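# Shelve the aisle-floor cartons in the farthest shelving section

## Task

Pick up every carton lying on the aisle floor and set each one on a shelf belonging to the final shelving section at the far end of the aisle (either side of the aisle is fine). Each carton must rest directly on the shelf surface, not stacked on another carton, sitting level and not projecting past the shelf edge. The robot must not topple or finish leaning, or the task fails.

## Robot and tools

ROBOT. TidyBot++: a mobile base 0.54 m long, 0.50 m wide, 0.38 m high on four powered casters, carrying one seven-joint arm and a two-finger gripper. The shoulder sits 0.12 m ahead of the base centre, 0.68 m up. Cameras: base_camera (644x364 pinhole) and wrist_camera (644x476 fisheye, looks along the hand). The arm begins folded, hand pointing down, wrist up to 0.08 m past the base front.

FRAMES. Base frame: origin on the floor below the base centre, x forward, y left, z up, metres. hand_pose and hand_target are reported in this frame: the point between the closed finger pads; the hand's own z runs out along the fingers, and the fingers open along its y. Odometry frame = base frame at scene start; base_odometry counts wheel rotation only (slip counts as travel), heading in rad, positive left, -3.142 to 3.142. base_tilt is in degrees, forward and right positive.

TOOL move. Every argument except cameras and blocking forms one action. base: an object with any of translate_m (forward +, -2 to 2 m), strafe_m (left +, -2 to 2 m), rotate_rad (counter-clockwise from above +, -6.3 to 6.3). These are offsets from where the base last reported itself, measured along the base axes at command start. joints: absolute angle targets by name: joint_1_rad..joint_7_rad in radians and gripper_pos 0 (open, ~85 mm gap) to 1 (closed); gap is about 85 x (1 - gripper_pos) mm. joint_1_rad positive turns the arm clockwise from above (opposite to heading). Ranges: joint_2_rad ±2.249, joint_4_rad ±2.579, joint_6_rad ±2.099; joints 1,3,5,7 unlimited but take the shorter way, so send under half a turn per step. target: one list of seven numbers [x, y, z, qw, qx, qy, qz], an absolute hand pose in the base frame, metres then quaternion; with it, joints may contain only gripper_pos, else the call is refused. speeds: per-action caps, translate_m/strafe_m 0.05-0.5 m/s (give one value for a combined translate+strafe), rotate_rad 0.1-1.57 rad/s, gripper_pos 0.234-0.993 per s. min_time_s 0.1-8 s: minimum duration of arm motions. cameras: list of base_camera, wrist_camera or all. blocking false returns within ~0.5 s while motion continues. A move with no action just reports state and images.

OTHER TOOLS. wait(seconds 0-10, cameras) lets time pass, ending early once motions settle. stop(cameras) brakes all running motions. zoom_image(camera, region [x0,y0,x1,y1] pixels, at most 504x504) magnifies the latest image. read_manual gives licence text only. finished_scene(scene) ends the scene; make no further calls in that reply.

RESULTS. base_status, joint_status, hand_status report done, moving, off_target (resting away from target, possibly still pushing), not_followed (withheld, e.g. self-collision, with a cause: line, or pose unreachable), or stops contact_stop, time_out, torque_fault. The first result showing an uncommanded stop or torque fault cancels the reply's later move/wait/finished_scene calls. Gripper off_target means an object halted the fingers; they then clamp hard. motor_effort gives percent of max torque per motor, bracket = peak. on_its_own lists unrequested actions. ARM HIT means a hard self or base contact. MOTOR HOT appears at 60 °C; at 75 °C an over-temperature stop lets the arm sag for 30-60 s.

PRACTICE. After a target, correct position by adding (desired - hand_pose) to the last target; to hold still send hand_target, not hand_pose. Loads make the arm sag. Poses low and straight ahead near the base, or out of reach, go badly (wandering up to 10 s, time_out). A downward hand reaches at most ~0.94 m high, close in. Time spent thinking passes in the scene.

AVOID. Cartons are empty and crush easily: close the gripper slowly, only slightly past first touch (the finger spring makes contact come a few mm early). Do not drop cartons or release them while moving, do not drive or turn with the arm caught on something above ~0.6 m, do not swing a stretched arm sideways, do not push shelves hard. Tipping or ending tilted fails the task.

Each tool is called after "Request:" by a JSON object that holds its "api" and its "payload", one argument or row to a line.

## Session

Request:
{"api": "move", "payload": {

}}

Scene clock: 0.00 s.
Motor temperatures (°C): [35 33 33 34 38 37 36]
base_odometry: x=+0.000 y=+0.000 heading=+0.000
base_tilt: forward=+0.8 right=-0.3
base_status: not commanded
joint_positions: joint_1_rad=+0.012 joint_2_rad=-0.392 joint_3_rad=+3.092 joint_4_rad=-2.540 joint_5_rad=+0.013 joint_6_rad=-0.845 joint_7_rad=+1.538 gripper_pos=+0.002
joint_status: not commanded
motor_effort: joint_1_rad=+1 joint_2_rad=+0 joint_3_rad=+0 joint_4_rad=+11 joint_5_rad=+0 joint_6_rad=+1 joint_7_rad=+0
hand_pose: x=+0.2673 y=+0.0015 z=+0.5911 quat_wxyz=(+0.012, +0.997, +0.005, +0.075) (m; base frame)
hand_target: x=+0.2666 y=+0.0014 z=+0.5907 quat_wxyz=(+0.012, +0.997, +0.005, +0.074) (m; base frame)
hand_status: not commanded
pictures: base_camera, wrist_camera

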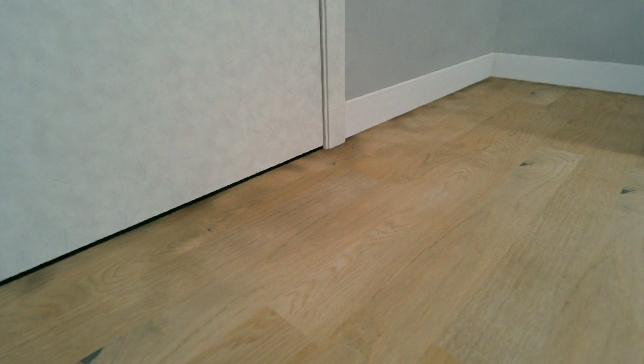

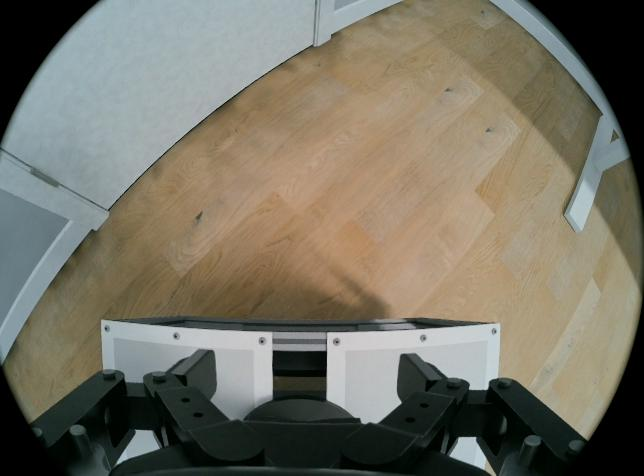

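Request:
{"api": "move", "payload": {
  "base": {"rotate_rad": -1.0},
  "cameras": ["all"]
}}

Request:
{"api": "move", "payload": {
  "base": {"rotate_rad": -1.0},
  "cameras": ["all"]
}}

Request:
{"api": "move", "payload": {
  "base": {"rotate_rad": -1.0},
  "cameras": ["all"]
}}

Request:
{"api": "move", "payload": {
  "base": {"rotate_rad": -1.0},
  "cameras": ["all"]
}}

Request:
{"api": "move", "payload": {
  "base": {"rotate_rad": -1.0},
  "cameras": ["all"]
}}

Scene clock: 6.93 s.
move: done
base_odometry: x=+0.000 y=+0.000 heading=-0.999
base_tilt: forward=+0.8 right=-0.3
base_status: done
joint_positions: joint_1_rad=+0.012 joint_2_rad=-0.392 joint_3_rad=+3.092 joint_4_rad=-2.540 joint_5_rad=+0.013 joint_6_rad=-0.845 joint_7_rad=+1.538 gripper_pos=+0.002
joint_status: not commanded
motor_effort: joint_1_rad=+0(1) joint_2_rad=+0(1) joint_3_rad=+0(1) joint_4_rad=+13(14) joint_5_rad=+0(1) joint_6_rad=+3(3) joint_7_rad=+0(1)
hand_pose: x=+0.2673 y=+0.0015 z=+0.5911 quat_wxyz=(+0.012, +0.997, +0.005, +0.075)
hand_target: x=+0.2666 y=+0.0014 z=+0.5907 quat_wxyz=(+0.012, +0.997, +0.005, +0.074)
hand_status: not commanded
pictures: base_camera, wrist_camera

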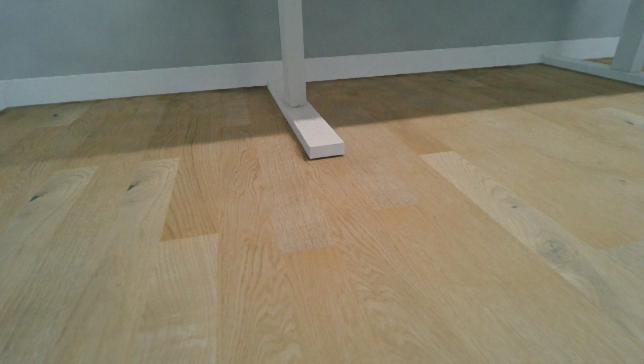

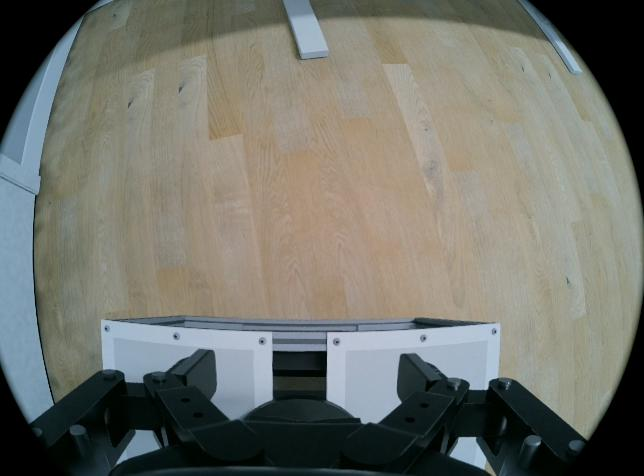

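Scene clock: 8.83 s.
move: done
base_odometry: x=+0.000 y=+0.000 heading=-1.998
base_tilt: forward=+0.8 right=-0.3
base_status: done
joint_positions: joint_1_rad=+0.012 joint_2_rad=-0.392 joint_3_rad=+3.092 joint_4_rad=-2.540 joint_5_rad=+0.013 joint_6_rad=-0.845 joint_7_rad=+1.538 gripper_pos=+0.002
joint_status: not commanded
motor_effort: joint_1_rad=+0(1) joint_2_rad=+0(1) joint_3_rad=+0(1) joint_4_rad=+13(13) joint_5_rad=+0(1) joint_6_rad=+3(3) joint_7_rad=+0(1)
hand_pose: x=+0.2673 y=+0.0015 z=+0.5911 quat_wxyz=(+0.012, +0.997, +0.005, +0.075)
hand_target: x=+0.2666 y=+0.0014 z=+0.5907 quat_wxyz=(+0.012, +0.997, +0.005, +0.074)
hand_status: not commanded
pictures: base_camera, wrist_camera

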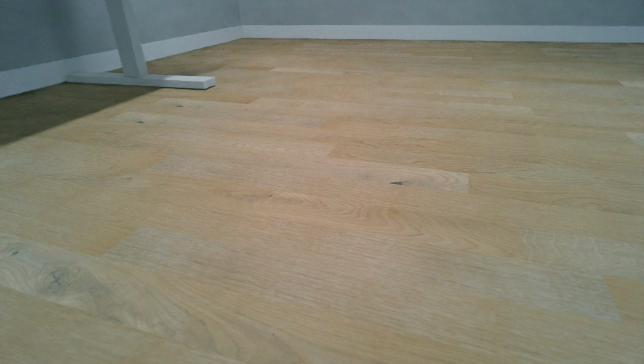

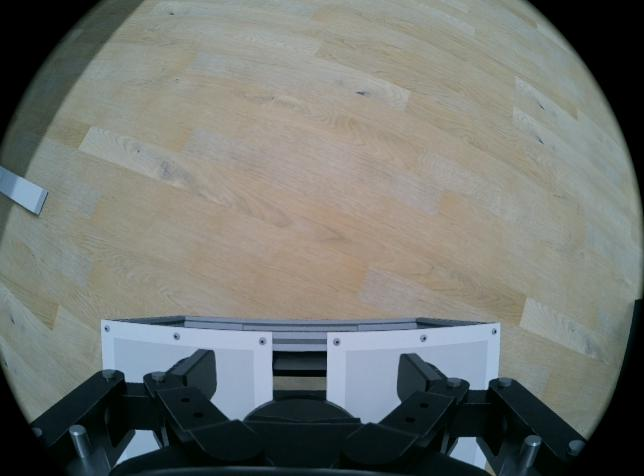

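Scene clock: 10.73 s.
move: done
base_odometry: x=+0.000 y=+0.000 heading=-2.997
base_tilt: forward=+0.8 right=-0.3
base_status: done
joint_positions: joint_1_rad=+0.012 joint_2_rad=-0.392 joint_3_rad=+3.092 joint_4_rad=-2.540 joint_5_rad=+0.013 joint_6_rad=-0.845 joint_7_rad=+1.538 gripper_pos=+0.002
joint_status: not commanded
motor_effort: joint_1_rad=+0(1) joint_2_rad=+0(1) joint_3_rad=+0(1) joint_4_rad=+13(13) joint_5_rad=+0(1) joint_6_rad=+3(3) joint_7_rad=+0(1)
hand_pose: x=+0.2673 y=+0.0015 z=+0.5911 quat_wxyz=(+0.012, +0.997, +0.005, +0.075)
hand_target: x=+0.2666 y=+0.0014 z=+0.5907 quat_wxyz=(+0.012, +0.997, +0.005, +0.074)
hand_status: not commanded
pictures: base_camera, wrist_camera

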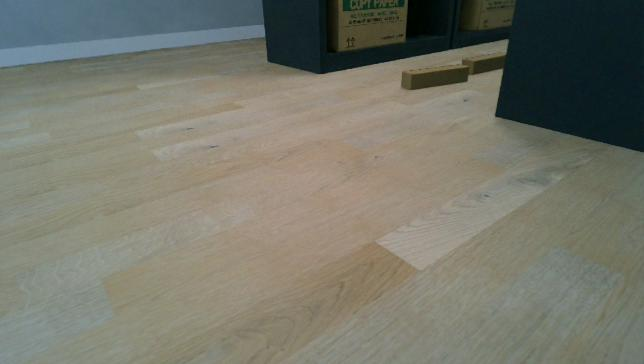

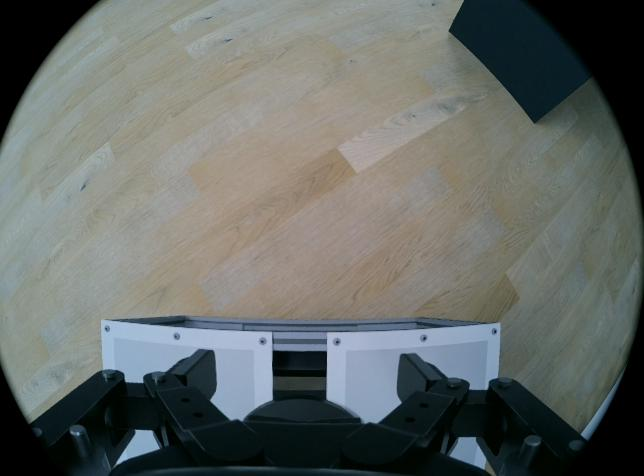

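Scene clock: 12.63 s.
move: done
base_odometry: x=+0.000 y=+0.000 heading=+2.287
base_tilt: forward=+0.8 right=-0.3
base_status: done
joint_positions: joint_1_rad=+0.012 joint_2_rad=-0.392 joint_3_rad=+3.092 joint_4_rad=-2.540 joint_5_rad=+0.013 joint_6_rad=-0.845 joint_7_rad=+1.538 gripper_pos=+0.002
joint_status: not commanded
motor_effort: joint_1_rad=+0(2) joint_2_rad=+0(1) joint_3_rad=+0(1) joint_4_rad=+12(14) joint_5_rad=+0(1) joint_6_rad=+3(4) joint_7_rad=+0(1)
hand_pose: x=+0.2673 y=+0.0015 z=+0.5911 quat_wxyz=(+0.012, +0.997, +0.005, +0.075)
hand_target: x=+0.2666 y=+0.0014 z=+0.5907 quat_wxyz=(+0.012, +0.997, +0.005, +0.074)
hand_status: not commanded
pictures: base_camera, wrist_camera

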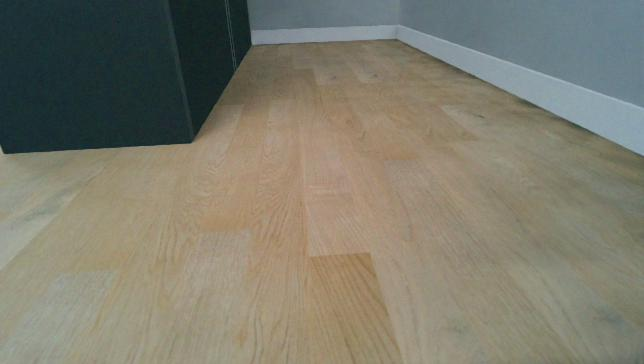

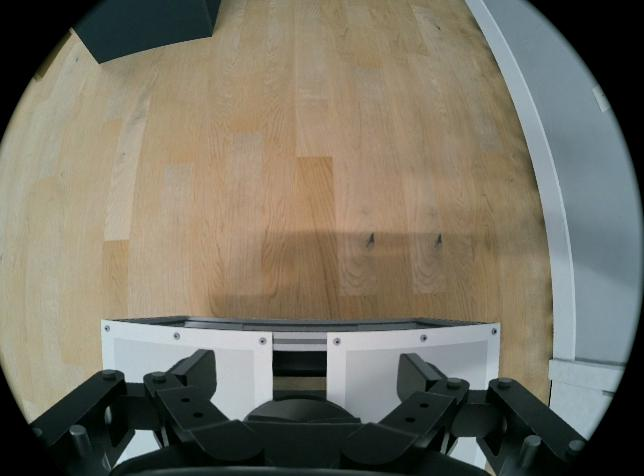

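Scene clock: 14.53 s.
move: done
base_odometry: x=+0.000 y=+0.000 heading=+1.287
base_tilt: forward=+0.8 right=-0.3
base_status: done
joint_positions: joint_1_rad=+0.012 joint_2_rad=-0.392 joint_3_rad=+3.092 joint_4_rad=-2.540 joint_5_rad=+0.013 joint_6_rad=-0.845 joint_7_rad=+1.538 gripper_pos=+0.002
joint_status: not commanded
motor_effort: joint_1_rad=-1(2) joint_2_rad=+0(1) joint_3_rad=+0(1) joint_4_rad=+13(14) joint_5_rad=+0(1) joint_6_rad=+3(3) joint_7_rad=+0(1)
hand_pose: x=+0.2673 y=+0.0015 z=+0.5911 quat_wxyz=(+0.012, +0.997, +0.005, +0.075)
hand_target: x=+0.2666 y=+0.0014 z=+0.5907 quat_wxyz=(+0.012, +0.997, +0.005, +0.074)
hand_status: not commanded
pictures: base_camera, wrist_camera

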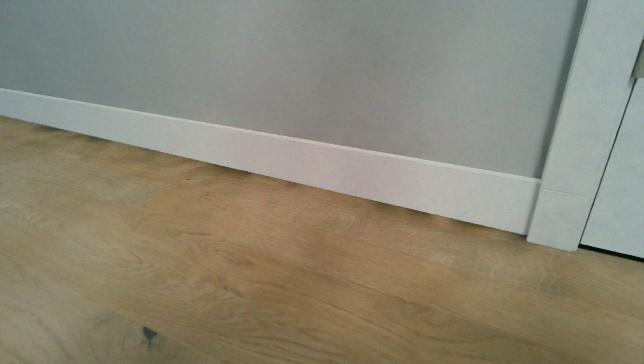

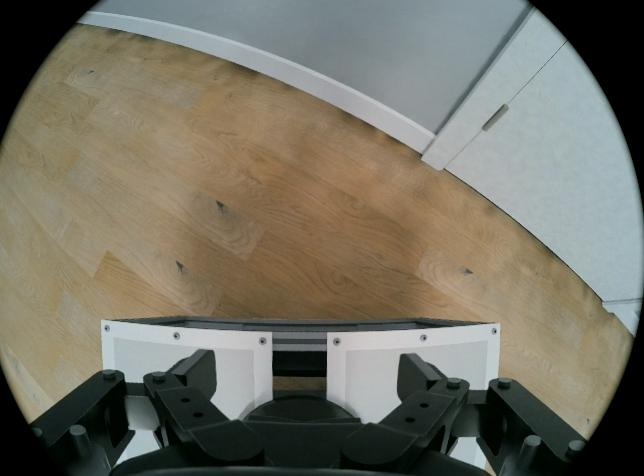

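Request:
{"api": "move", "payload": {
  "base": {"rotate_rad": 1.0}
}}

Request:
{"api": "move", "payload": {
  "base": {"strafe_m": 1.0},
  "cameras": ["all"]
}}

Scene clock: 50.80 s.
move: done
base_odometry: x=+0.000 y=+0.000 heading=+2.287
base_tilt: forward=+0.8 right=-0.3
base_status: done
joint_positions: joint_1_rad=+0.012 joint_2_rad=-0.392 joint_3_rad=+3.092 joint_4_rad=-2.540 joint_5_rad=+0.013 joint_6_rad=-0.845 joint_7_rad=+1.538 gripper_pos=+0.002
joint_status: not commanded
motor_effort: joint_1_rad=-1(2) joint_2_rad=+0(1) joint_3_rad=+0(1) joint_4_rad=+13(13) joint_5_rad=+0(1) joint_6_rad=+3(3) joint_7_rad=-1(1)
hand_pose: x=+0.2673 y=+0.0015 z=+0.5911 quat_wxyz=(+0.012, +0.997, +0.005, +0.075)
hand_target: x=+0.2666 y=+0.0014 z=+0.5907 quat_wxyz=(+0.012, +0.997, +0.005, +0.074)
hand_status: not commanded
pictures: none

Scene clock: 53.70 s.
move: done
base_odometry: x=-0.755 y=-0.656 heading=+2.287
base_tilt: forward=+0.8 right=-0.3
base_status: done
joint_positions: joint_1_rad=+0.012 joint_2_rad=-0.392 joint_3_rad=+3.092 joint_4_rad=-2.540 joint_5_rad=+0.013 joint_6_rad=-0.845 joint_7_rad=+1.538 gripper_pos=+0.002
joint_status: not commanded
motor_effort: joint_1_rad=+0(2) joint_2_rad=+0(1) joint_3_rad=+0(1) joint_4_rad=+13(14) joint_5_rad=+0(1) joint_6_rad=+3(3) joint_7_rad=+0(1)
hand_pose: x=+0.2673 y=+0.0015 z=+0.5911 quat_wxyz=(+0.012, +0.997, +0.005, +0.075)
hand_target: x=+0.2666 y=+0.0014 z=+0.5907 quat_wxyz=(+0.012, +0.997, +0.005, +0.074)
hand_status: not commanded
pictures: base_camera, wrist_camera

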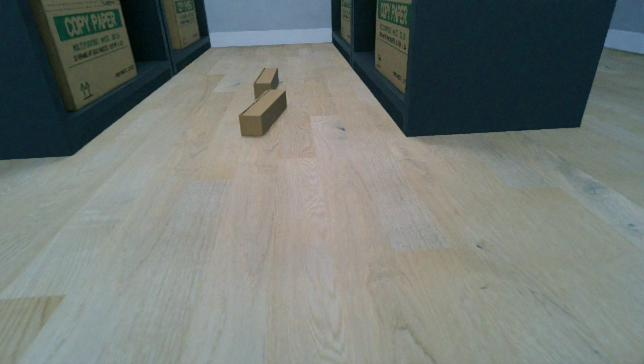

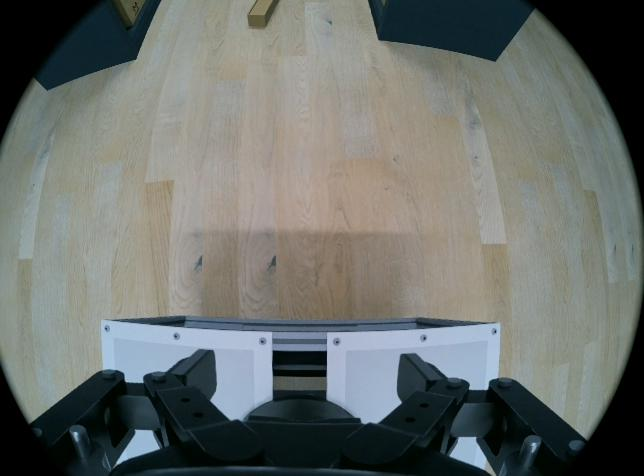

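Request:
{"api": "move", "payload": {
  "joints": {"joint_6_rad": 0.35},
  "cameras": ["all"]
}}

Scene clock: 68.13 s.
move: done
base_odometry: x=-0.755 y=-0.656 heading=+2.287
base_tilt: forward=+0.8 right=-0.3
base_status: not commanded
joint_positions: joint_1_rad=+0.012 joint_2_rad=-0.392 joint_3_rad=+3.092 joint_4_rad=-2.540 joint_5_rad=+0.013 joint_6_rad=+0.300 joint_7_rad=+1.538 gripper_pos=+0.002
joint_status: all done
motor_effort: joint_1_rad=-1(2) joint_2_rad=-3(4) joint_3_rad=+0(0) joint_4_rad=+16(17) joint_5_rad=+0(1) joint_6_rad=+9(10) joint_7_rad=+0(1)
hand_pose: x=+0.5202 y=+0.0185 z=+0.8138 quat_wxyz=(-0.010, +0.798, +0.012, +0.603)
hand_target: x=+0.5238 y=+0.0191 z=+0.8279 quat_wxyz=(-0.011, +0.783, +0.013, +0.622)
hand_status: not commanded
pictures: base_camera, wrist_camera

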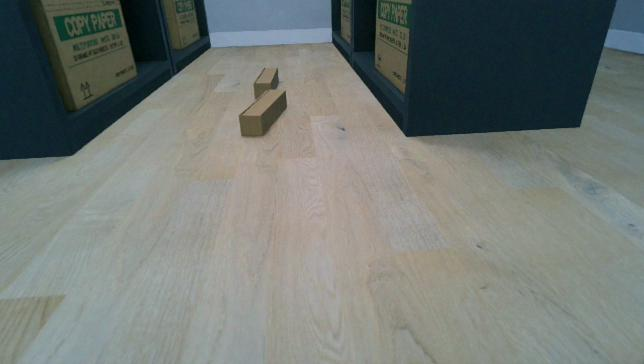

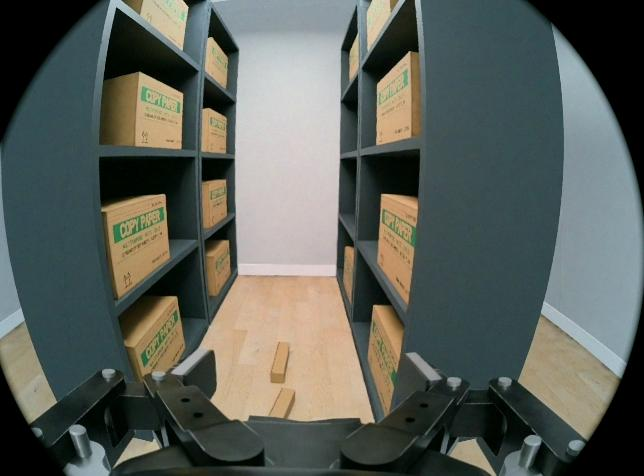

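Request:
{"api": "zoom_image", "payload": {
  "camera": "wrist_camera",
  "region": [300, 0, 450, 420]
}}

Request:
{"api": "zoom_image", "payload": {
  "camera": "wrist_camera",
  "region": [90, 0, 350, 420]
}}

Request:
{"api": "zoom_image", "payload": {
  "camera": "base_camera",
  "region": [150, 0, 450, 180]
}}

Scaled by 1.200.

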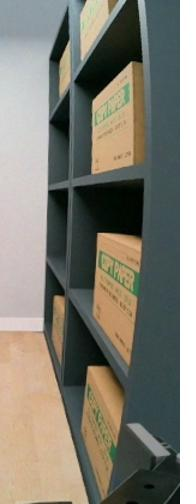

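Scaled by 1.200.

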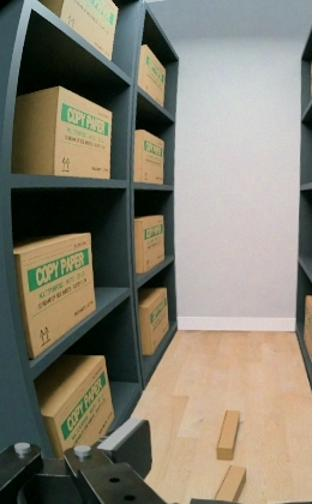

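Scaled by 1.680.

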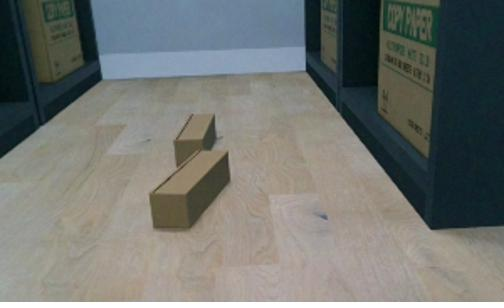

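Request:
{"api": "move", "payload": {
  "base": {"rotate_rad": 0.11}
}}

Request:
{"api": "move", "payload": {
  "base": {"strafe_m": 0.045},
  "cameras": ["all"]
}}

Scene clock: 167.03 s.
move: done
base_odometry: x=-0.755 y=-0.657 heading=+2.397
base_tilt: forward=+0.8 right=-0.3
base_status: done
joint_positions: joint_1_rad=+0.012 joint_2_rad=-0.392 joint_3_rad=+3.092 joint_4_rad=-2.540 joint_5_rad=+0.013 joint_6_rad=+0.300 joint_7_rad=+1.538 gripper_pos=+0.002
joint_status: not commanded
motor_effort: joint_1_rad=+0(1) joint_2_rad=-4(4) joint_3_rad=+0(1) joint_4_rad=+17(17) joint_5_rad=-1(1) joint_6_rad=+9(10) joint_7_rad=-1(1)
hand_pose: x=+0.5202 y=+0.0187 z=+0.8138 quat_wxyz=(-0.010, +0.798, +0.013, +0.603)
hand_target: x=+0.5238 y=+0.0191 z=+0.8279 quat_wxyz=(-0.011, +0.783, +0.013, +0.622)
hand_status: not commanded
pictures: none

Scene clock: 167.97 s.
move: done
base_odometry: x=-0.785 y=-0.690 heading=+2.398
base_tilt: forward=+0.8 right=-0.3
base_status: done
joint_positions: joint_1_rad=+0.012 joint_2_rad=-0.392 joint_3_rad=+3.089 joint_4_rad=-2.540 joint_5_rad=+0.013 joint_6_rad=+0.301 joint_7_rad=+1.538 gripper_pos=+0.002
joint_status: not commanded
motor_effort: joint_1_rad=-1(1) joint_2_rad=-4(5) joint_3_rad=+0(2) joint_4_rad=+17(17) joint_5_rad=+0(1) joint_6_rad=+10(10) joint_7_rad=-1(1)
hand_pose: x=+0.5201 y=+0.0199 z=+0.8138 quat_wxyz=(-0.011, +0.798, +0.014, +0.603)
hand_target: x=+0.5238 y=+0.0191 z=+0.8279 quat_wxyz=(-0.011, +0.783, +0.013, +0.622)
hand_status: not commanded
pictures: base_camera, wrist_camera

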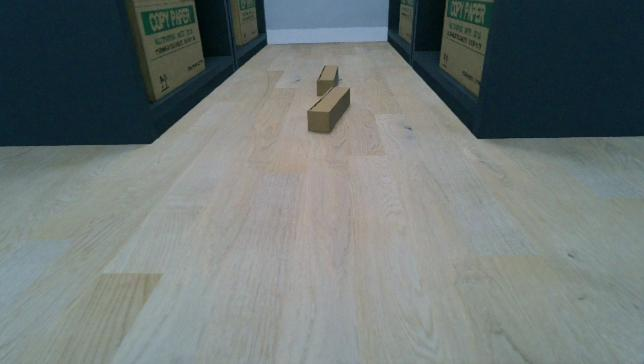

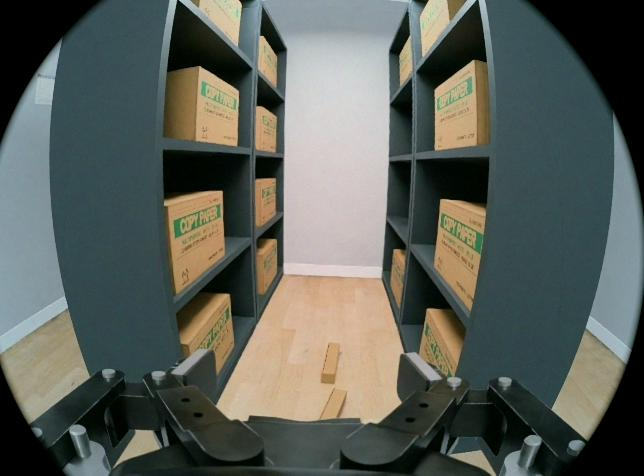

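Request:
{"api": "move", "payload": {
  "base": {"translate_m": 0.55, "strafe_m": 0.128},
  "joints": {"joint_1_rad": 0.28, "joint_2_rad": 1.525, "joint_3_rad": 3.1416, "joint_4_rad": -1.908, "joint_5_rad": 0.0, "joint_6_rad": 1.077, "joint_7_rad": 1.57},
  "min_time_s": 3,
  "cameras": ["all"]
}}

Scene clock: 191.53 s.
move: done
base_odometry: x=-1.277 y=-0.412 heading=+2.399
base_tilt: forward=+0.8 right=-0.3
base_status: done
joint_positions: joint_1_rad=+0.267 joint_2_rad=+1.507 joint_3_rad=+3.124 joint_4_rad=-1.931 joint_5_rad=+0.013 joint_6_rad=+1.026 joint_7_rad=+1.538 gripper_pos=+0.002
joint_status: all done
motor_effort: joint_1_rad=+0(2) joint_2_rad=-31(34) joint_3_rad=-1(2) joint_4_rad=+0(18) joint_5_rad=+0(2) joint_6_rad=+7(11) joint_7_rad=+0(2)
hand_pose: x=+0.6393 y=-0.1276 z=+0.1762 quat_wxyz=(+0.029, +0.924, -0.137, +0.356)
hand_target: x=+0.6481 y=-0.1508 z=+0.1799 quat_wxyz=(+0.053, +0.915, -0.129, +0.379)
hand_status: not commanded
pictures: base_camera, wrist_camera

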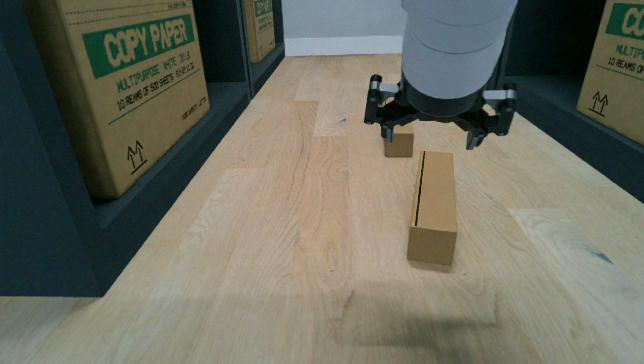

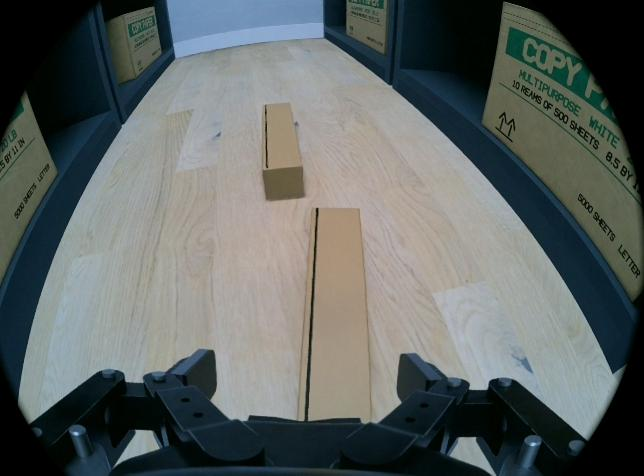

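Request:
{"api": "zoom_image", "payload": {
  "camera": "base_camera",
  "region": [340, 100, 540, 290]
}}

Request:
{"api": "zoom_image", "payload": {
  "camera": "wrist_camera",
  "region": [200, 180, 440, 430]
}}

Scaled by 2.520.

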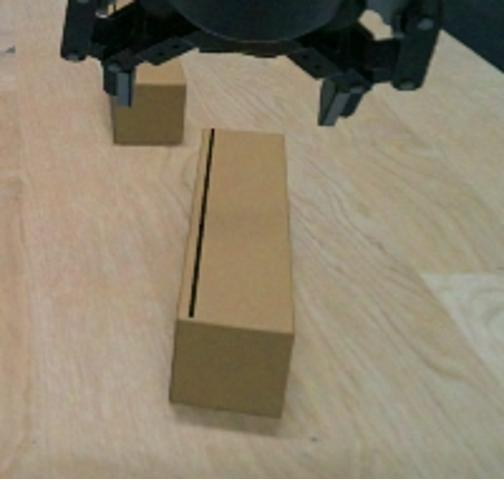

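Scaled by 2.016.

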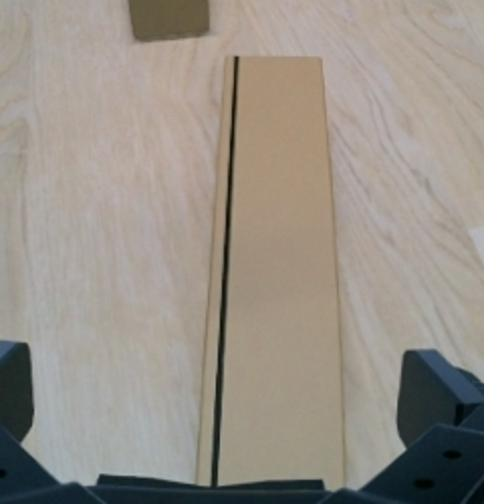

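Request:
{"api": "move", "payload": {
  "base": {"translate_m": 0.12, "strafe_m": -0.03},
  "joints": {"joint_1_rad": 0.287, "joint_2_rad": 1.687, "joint_3_rad": 3.159, "joint_4_rad": -1.747, "joint_5_rad": -0.013, "joint_6_rad": 1.13, "joint_7_rad": 1.60},
  "min_time_s": 2,
  "cameras": ["all"]
}}

Scene clock: 217.30 s.
move: done
base_odometry: x=-1.346 y=-0.309 heading=+2.399
base_tilt: forward=+0.9 right=-0.3
base_status: done
joint_positions: joint_1_rad=+0.274 joint_2_rad=+1.666 joint_3_rad=+3.141 joint_4_rad=-1.768 joint_5_rad=+0.013 joint_6_rad=+1.081 joint_7_rad=+1.557 gripper_pos=+0.002
joint_status: all done
motor_effort: joint_1_rad=+1(2) joint_2_rad=-30(32) joint_3_rad=-1(2) joint_4_rad=+0(2) joint_5_rad=+0(1) joint_6_rad=+8(9) joint_7_rad=+0(2)
hand_pose: x=+0.6491 y=-0.1436 z=+0.1215 quat_wxyz=(+0.045, +0.914, -0.127, +0.382)
hand_target: x=+0.6517 y=-0.1685 z=+0.1236 quat_wxyz=(+0.076, +0.906, -0.118, +0.400)
hand_status: not commanded
pictures: base_camera, wrist_camera

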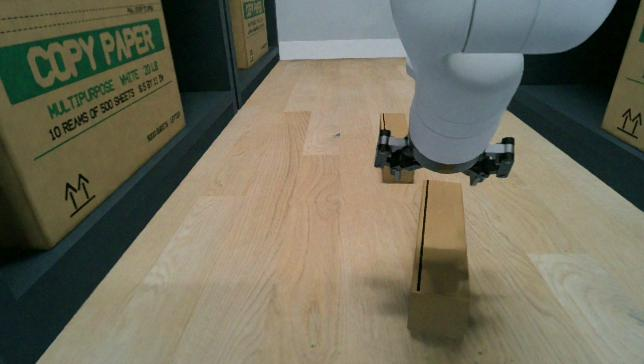

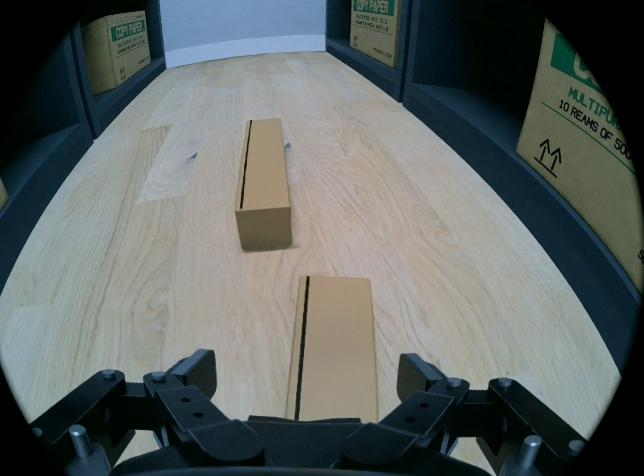

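Request:
{"api": "move", "payload": {
  "joints": {"joint_1_rad": 0.313, "joint_2_rad": 1.873, "joint_3_rad": 3.159, "joint_4_rad": -1.516, "joint_5_rad": -0.013, "joint_6_rad": 1.084, "joint_7_rad": 1.60},
  "min_time_s": 2.5,
  "cameras": ["all"]
}}

Scene clock: 243.60 s.
move: done
base_odometry: x=-1.346 y=-0.309 heading=+2.399
base_tilt: forward=+0.8 right=-0.3
base_status: not commanded
joint_positions: joint_1_rad=+0.300 joint_2_rad=+1.852 joint_3_rad=+3.142 joint_4_rad=-1.538 joint_5_rad=+0.013 joint_6_rad=+1.081 joint_7_rad=+1.557 gripper_pos=+0.002
joint_status: all done
motor_effort: joint_1_rad=+0(1) joint_2_rad=-30(32) joint_3_rad=-1(2) joint_4_rad=+1(1) joint_5_rad=+0(2) joint_6_rad=+8(9) joint_7_rad=-1(2)
hand_pose: x=+0.6530 y=-0.1599 z=+0.0510 quat_wxyz=(+0.054, +0.904, -0.138, +0.401)
hand_target: x=+0.6447 y=-0.1806 z=+0.0431 quat_wxyz=(+0.080, +0.905, -0.129, +0.398)
hand_status: not commanded
pictures: base_camera, wrist_camera

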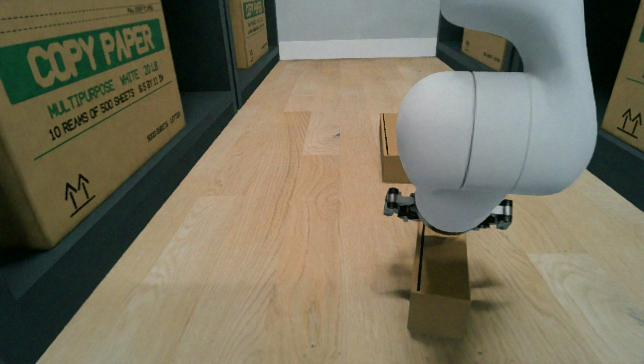

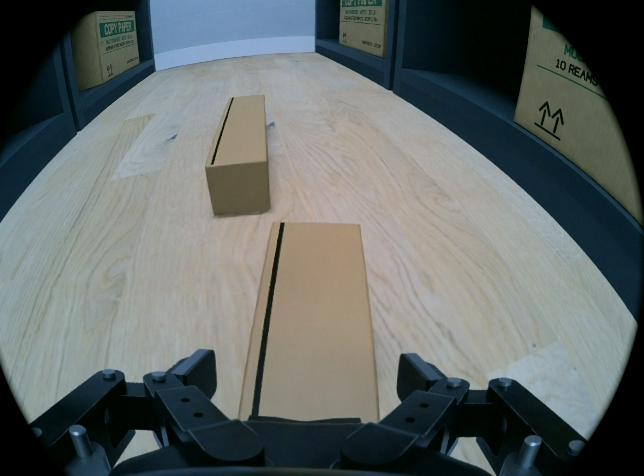

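Request:
{"api": "move", "payload": {
  "joints": {"joint_1_rad": 0.313, "joint_2_rad": 1.896, "joint_3_rad": 3.159, "joint_4_rad": -1.484, "joint_5_rad": -0.013, "joint_6_rad": 0.985, "joint_7_rad": 1.60},
  "min_time_s": 2,
  "cameras": ["wrist_camera"]
}}

Scene clock: 253.43 s.
move: done
base_odometry: x=-1.346 y=-0.309 heading=+2.399
base_tilt: forward=+0.8 right=-0.3
base_status: not commanded
joint_positions: joint_1_rad=+0.300 joint_2_rad=+1.873 joint_3_rad=+3.142 joint_4_rad=-1.507 joint_5_rad=+0.013 joint_6_rad=+1.034 joint_7_rad=+1.557 gripper_pos=+0.002
joint_status: all done
motor_effort: joint_1_rad=+0(1) joint_2_rad=-30(32) joint_3_rad=-1(2) joint_4_rad=+1(2) joint_5_rad=+0(1) joint_6_rad=+8(9) joint_7_rad=+0(2)
hand_pose: x=+0.6457 y=-0.1577 z=+0.0334 quat_wxyz=(+0.051, +0.911, -0.139, +0.384)
hand_target: x=+0.6257 y=-0.1746 z=+0.0133 quat_wxyz=(+0.072, +0.922, -0.131, +0.358)
hand_status: not commanded

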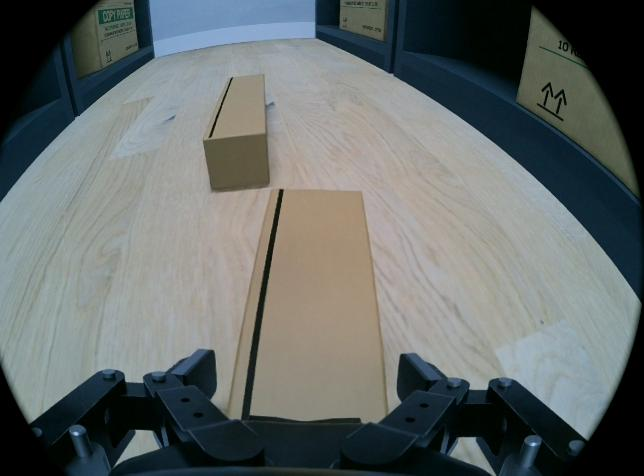

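Request:
{"api": "move", "payload": {
  "joints": {"gripper_pos": 0.28},
  "speeds": {"gripper_pos": 0.234},
  "cameras": ["wrist_camera"]
}}

Request:
{"api": "zoom_image", "payload": {
  "camera": "wrist_camera",
  "region": [160, 300, 460, 460]
}}

Scene clock: 258.37 s.
move: done
base_odometry: x=-1.346 y=-0.309 heading=+2.399
base_tilt: forward=+0.8 right=-0.3
base_status: not commanded
joint_positions: joint_1_rad=+0.300 joint_2_rad=+1.873 joint_3_rad=+3.142 joint_4_rad=-1.507 joint_5_rad=+0.013 joint_6_rad=+1.033 joint_7_rad=+1.557 gripper_pos=+0.279
joint_status: all done
motor_effort: joint_1_rad=+0(2) joint_2_rad=-30(31) joint_3_rad=-1(1) joint_4_rad=+0(1) joint_5_rad=+0(1) joint_6_rad=+8(8) joint_7_rad=-1(1)
hand_pose: x=+0.6456 y=-0.1579 z=+0.0333 quat_wxyz=(+0.051, +0.912, -0.139, +0.384)
hand_target: x=+0.6257 y=-0.1746 z=+0.0133 quat_wxyz=(+0.072, +0.922, -0.131, +0.358)
hand_status: not commanded

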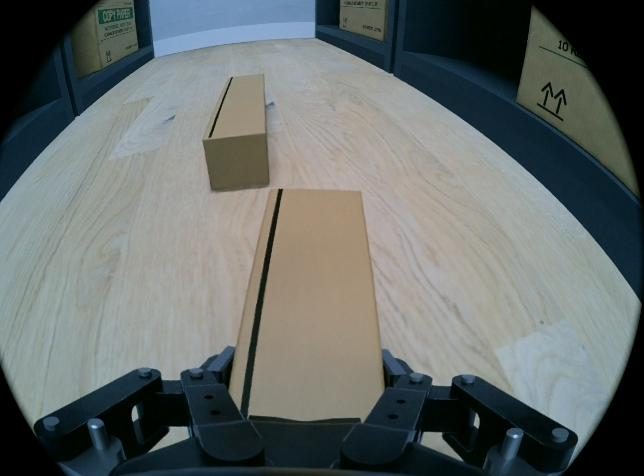

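Scaled by 1.680.

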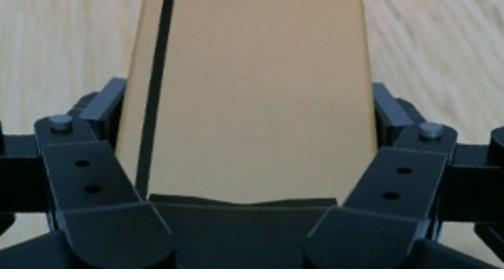

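Request:
{"api": "move", "payload": {
  "joints": {"gripper_pos": 0.31},
  "speeds": {"gripper_pos": 0.234},
  "cameras": ["wrist_camera"]
}}

Request:
{"api": "zoom_image", "payload": {
  "camera": "wrist_camera",
  "region": [160, 300, 460, 460]
}}

Request:
{"api": "move", "payload": {
  "joints": {"gripper_pos": 0.325},
  "speeds": {"gripper_pos": 0.234},
  "cameras": ["wrist_camera"]
}}

Request:
{"api": "zoom_image", "payload": {
  "camera": "wrist_camera",
  "region": [160, 300, 460, 460]
}}

Scene clock: 262.30 s.
move: done
base_odometry: x=-1.346 y=-0.309 heading=+2.399
base_tilt: forward=+0.9 right=-0.3
base_status: not commanded
joint_positions: joint_1_rad=+0.300 joint_2_rad=+1.873 joint_3_rad=+3.142 joint_4_rad=-1.507 joint_5_rad=+0.013 joint_6_rad=+1.033 joint_7_rad=+1.557 gripper_pos=+0.311
joint_status: all done
motor_effort: joint_1_rad=-1(1) joint_2_rad=-30(31) joint_3_rad=-1(1) joint_4_rad=+0(1) joint_5_rad=+0(0) joint_6_rad=+8(8) joint_7_rad=-1(1)
hand_pose: x=+0.6457 y=-0.1580 z=+0.0333 quat_wxyz=(+0.051, +0.911, -0.139, +0.384)
hand_target: x=+0.6257 y=-0.1746 z=+0.0133 quat_wxyz=(+0.072, +0.922, -0.131, +0.358)
hand_status: not commanded

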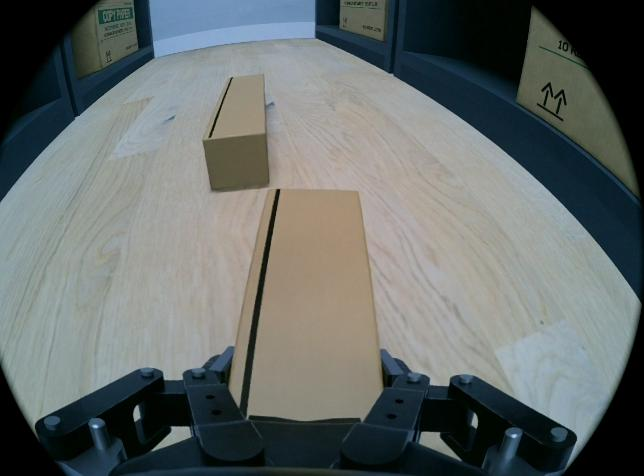

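Scaled by 1.680.

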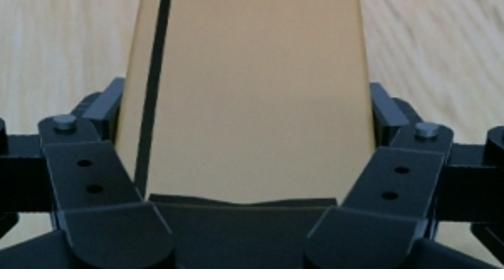

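Scene clock: 262.93 s.
move: done
base_odometry: x=-1.346 y=-0.309 heading=+2.399
base_tilt: forward=+0.9 right=-0.3
base_status: not commanded
joint_positions: joint_1_rad=+0.300 joint_2_rad=+1.873 joint_3_rad=+3.142 joint_4_rad=-1.507 joint_5_rad=+0.013 joint_6_rad=+1.033 joint_7_rad=+1.557 gripper_pos=+0.323
joint_status: all done
motor_effort: joint_1_rad=-1(1) joint_2_rad=-30(30) joint_3_rad=-1(1) joint_4_rad=+1(1) joint_5_rad=+0(1) joint_6_rad=+7(8) joint_7_rad=-1(2)
hand_pose: x=+0.6457 y=-0.1580 z=+0.0333 quat_wxyz=(+0.051, +0.911, -0.139, +0.384)
hand_target: x=+0.6257 y=-0.1746 z=+0.0133 quat_wxyz=(+0.072, +0.922, -0.131, +0.358)
hand_status: not commanded

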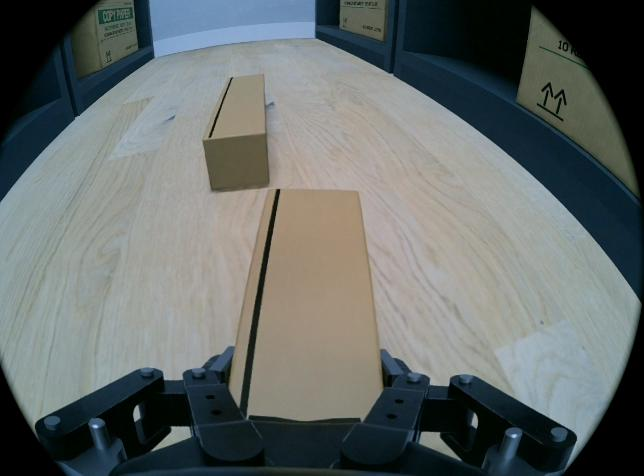

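Scaled by 1.680.

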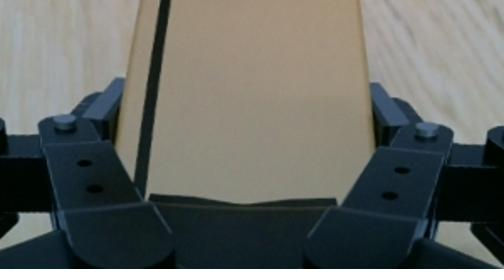

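Request:
{"api": "move", "payload": {
  "joints": {"gripper_pos": 0.335},
  "speeds": {"gripper_pos": 0.234},
  "cameras": ["wrist_camera"]
}}

Request:
{"api": "zoom_image", "payload": {
  "camera": "wrist_camera",
  "region": [160, 300, 460, 460]
}}

Scene clock: 266.43 s.
move: done
base_odometry: x=-1.346 y=-0.309 heading=+2.399
base_tilt: forward=+0.8 right=-0.3
base_status: not commanded
joint_positions: joint_1_rad=+0.300 joint_2_rad=+1.873 joint_3_rad=+3.142 joint_4_rad=-1.507 joint_5_rad=+0.013 joint_6_rad=+1.033 joint_7_rad=+1.558 gripper_pos=+0.333
joint_status: all done
motor_effort: joint_1_rad=+0(2) joint_2_rad=-28(30) joint_3_rad=-1(1) joint_4_rad=+1(1) joint_5_rad=+0(1) joint_6_rad=+6(7) joint_7_rad=+0(1)
hand_pose: x=+0.6458 y=-0.1580 z=+0.0334 quat_wxyz=(+0.051, +0.911, -0.139, +0.384)
hand_target: x=+0.6257 y=-0.1746 z=+0.0133 quat_wxyz=(+0.072, +0.922, -0.131, +0.358)
hand_status: not commanded

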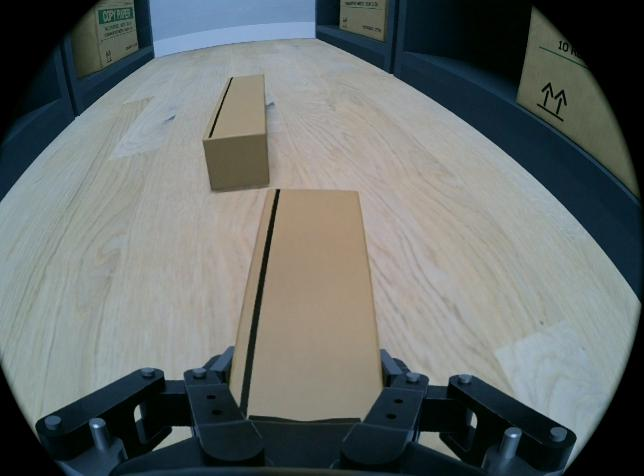

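Scaled by 1.680.

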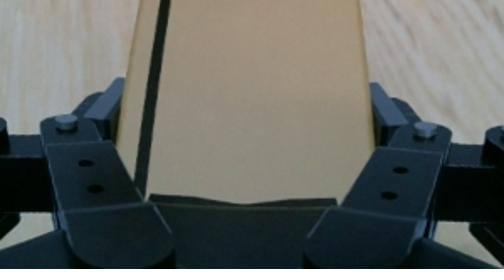

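Request:
{"api": "move", "payload": {
  "joints": {"joint_1_rad": 0.313, "joint_2_rad": 1.828, "joint_3_rad": 3.159, "joint_4_rad": -1.577, "joint_5_rad": -0.013, "joint_6_rad": 1.10, "joint_7_rad": 1.60},
  "min_time_s": 2,
  "cameras": ["all"]
}}

Scene clock: 274.83 s.
move: done
base_odometry: x=-1.346 y=-0.309 heading=+2.399
base_tilt: forward=+0.8 right=-0.3
base_status: not commanded
joint_positions: joint_1_rad=+0.300 joint_2_rad=+1.860 joint_3_rad=+3.142 joint_4_rad=-1.555 joint_5_rad=+0.013 joint_6_rad=+1.048 joint_7_rad=+1.558 gripper_pos=+0.333
joint_status: all done
motor_effort: joint_1_rad=-1(2) joint_2_rad=-30(32) joint_3_rad=-1(2) joint_4_rad=+0(2) joint_5_rad=+0(1) joint_6_rad=+8(9) joint_7_rad=+0(2)
hand_pose: x=+0.6326 y=-0.1539 z=+0.0368 quat_wxyz=(+0.050, +0.915, -0.139, +0.374)
hand_target: x=+0.6449 y=-0.1810 z=+0.0626 quat_wxyz=(+0.080, +0.905, -0.129, +0.398)
hand_status: not commanded
pictures: base_camera, wrist_camera

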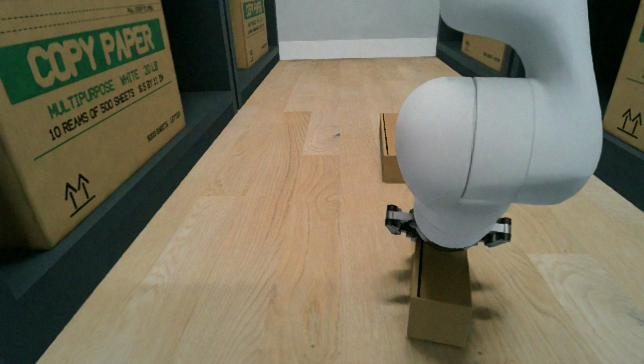

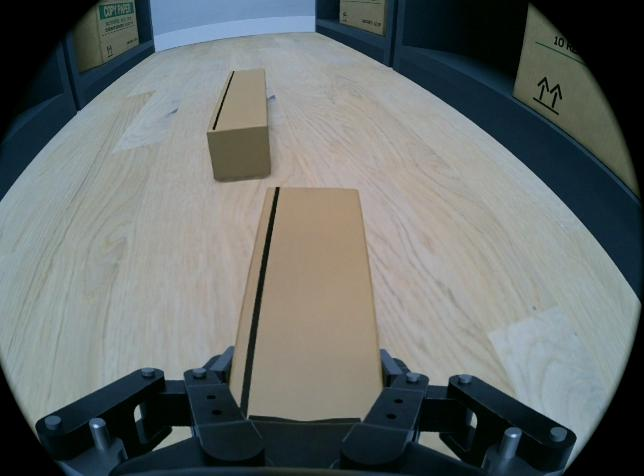

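Request:
{"api": "move", "payload": {
  "joints": {"joint_1_rad": 0.313, "joint_2_rad": 1.639, "joint_3_rad": 3.159, "joint_4_rad": -1.792, "joint_5_rad": -0.013, "joint_6_rad": 1.132, "joint_7_rad": 1.60},
  "min_time_s": 2.5,
  "cameras": ["all"]
}}

Scene clock: 284.70 s.
move: done
base_odometry: x=-1.346 y=-0.309 heading=+2.399
base_tilt: forward=+0.8 right=-0.3
base_status: not commanded
joint_positions: joint_1_rad=+0.300 joint_2_rad=+1.668 joint_3_rad=+3.142 joint_4_rad=-1.770 joint_5_rad=+0.013 joint_6_rad=+1.081 joint_7_rad=+1.558 gripper_pos=+0.333
joint_status: all done
motor_effort: joint_1_rad=+0(2) joint_2_rad=-31(32) joint_3_rad=-1(2) joint_4_rad=+0(2) joint_5_rad=+0(1) joint_6_rad=+8(9) joint_7_rad=-1(2)
hand_pose: x=+0.6431 y=-0.1571 z=+0.1203 quat_wxyz=(+0.051, +0.913, -0.139, +0.379)
hand_target: x=+0.6507 y=-0.1836 z=+0.1446 quat_wxyz=(+0.081, +0.903, -0.130, +0.401)
hand_status: not commanded
pictures: base_camera, wrist_camera

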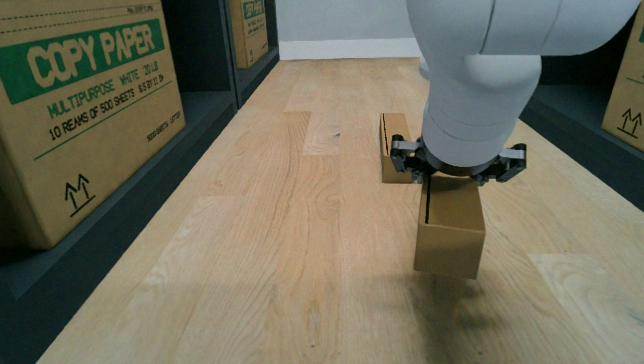

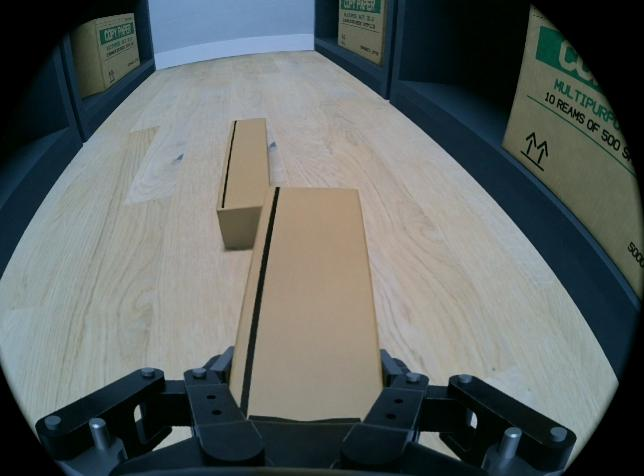

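Request:
{"api": "move", "payload": {
  "base": {"translate_m": -0.75},
  "speeds": {"translate_m": 0.35},
  "cameras": ["wrist_camera"]
}}

Request:
{"api": "move", "payload": {
  "base": {"strafe_m": -0.5},
  "speeds": {"strafe_m": 0.35},
  "joints": {"joint_1_rad": -0.013},
  "min_time_s": 2,
  "cameras": ["all"]
}}

Scene clock: 298.40 s.
move: done
base_odometry: x=-0.793 y=-0.815 heading=+2.399
base_tilt: forward=+0.8 right=-0.3
base_status: done
joint_positions: joint_1_rad=+0.308 joint_2_rad=+1.658 joint_3_rad=+3.146 joint_4_rad=-1.781 joint_5_rad=+0.013 joint_6_rad=+1.085 joint_7_rad=+1.558 gripper_pos=+0.333
joint_status: not commanded
motor_effort: joint_1_rad=+0(3) joint_2_rad=-31(33) joint_3_rad=-1(2) joint_4_rad=+0(2) joint_5_rad=+0(1) joint_6_rad=+8(9) joint_7_rad=+0(2)
hand_pose: x=+0.6414 y=-0.1630 z=+0.1247 quat_wxyz=(+0.054, +0.913, -0.142, +0.380)
hand_target: x=+0.6507 y=-0.1836 z=+0.1446 quat_wxyz=(+0.081, +0.903, -0.130, +0.401)
hand_status: not commanded

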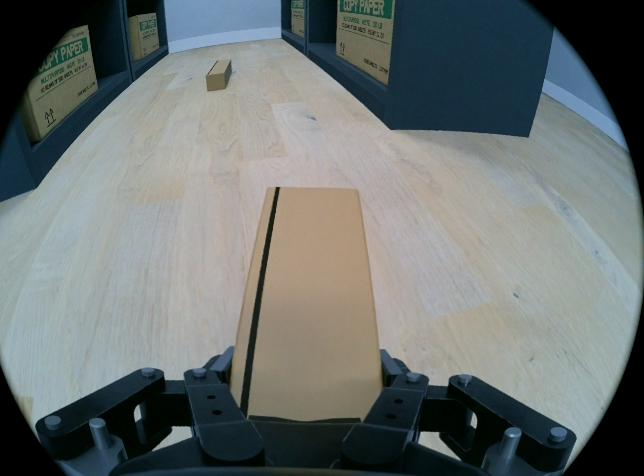

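Scene clock: 300.90 s.
move: done
base_odometry: x=-0.454 y=-0.447 heading=+2.399
base_tilt: forward=+0.8 right=-0.3
base_status: done
joint_positions: joint_1_rad=-0.006 joint_2_rad=+1.658 joint_3_rad=+3.154 joint_4_rad=-1.781 joint_5_rad=+0.013 joint_6_rad=+1.085 joint_7_rad=+1.558 gripper_pos=+0.333
joint_status: all done
motor_effort: joint_1_rad=-1(4) joint_2_rad=-31(32) joint_3_rad=-1(3) joint_4_rad=+0(1) joint_5_rad=+0(1) joint_6_rad=+8(9) joint_7_rad=-1(2)
hand_pose: x=+0.6663 y=+0.0021 z=+0.1246 quat_wxyz=(-0.003, +0.924, +0.005, +0.383)
hand_target: x=+0.6815 y=-0.0037 z=+0.1446 quat_wxyz=(+0.015, +0.912, +0.018, +0.409)
hand_status: not commanded
pictures: base_camera, wrist_camera

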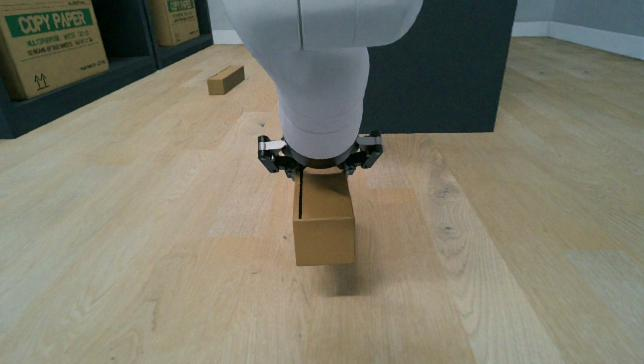

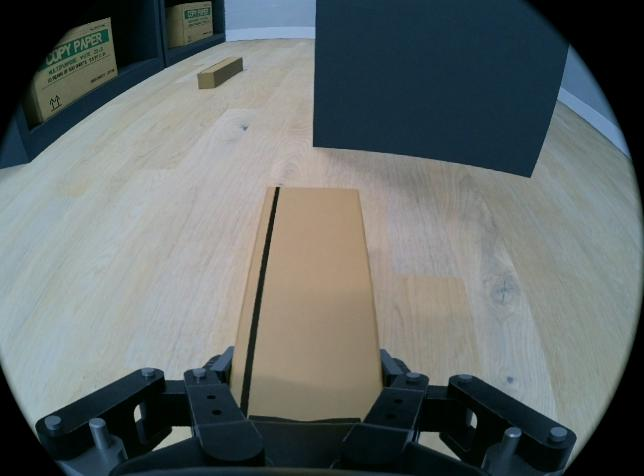

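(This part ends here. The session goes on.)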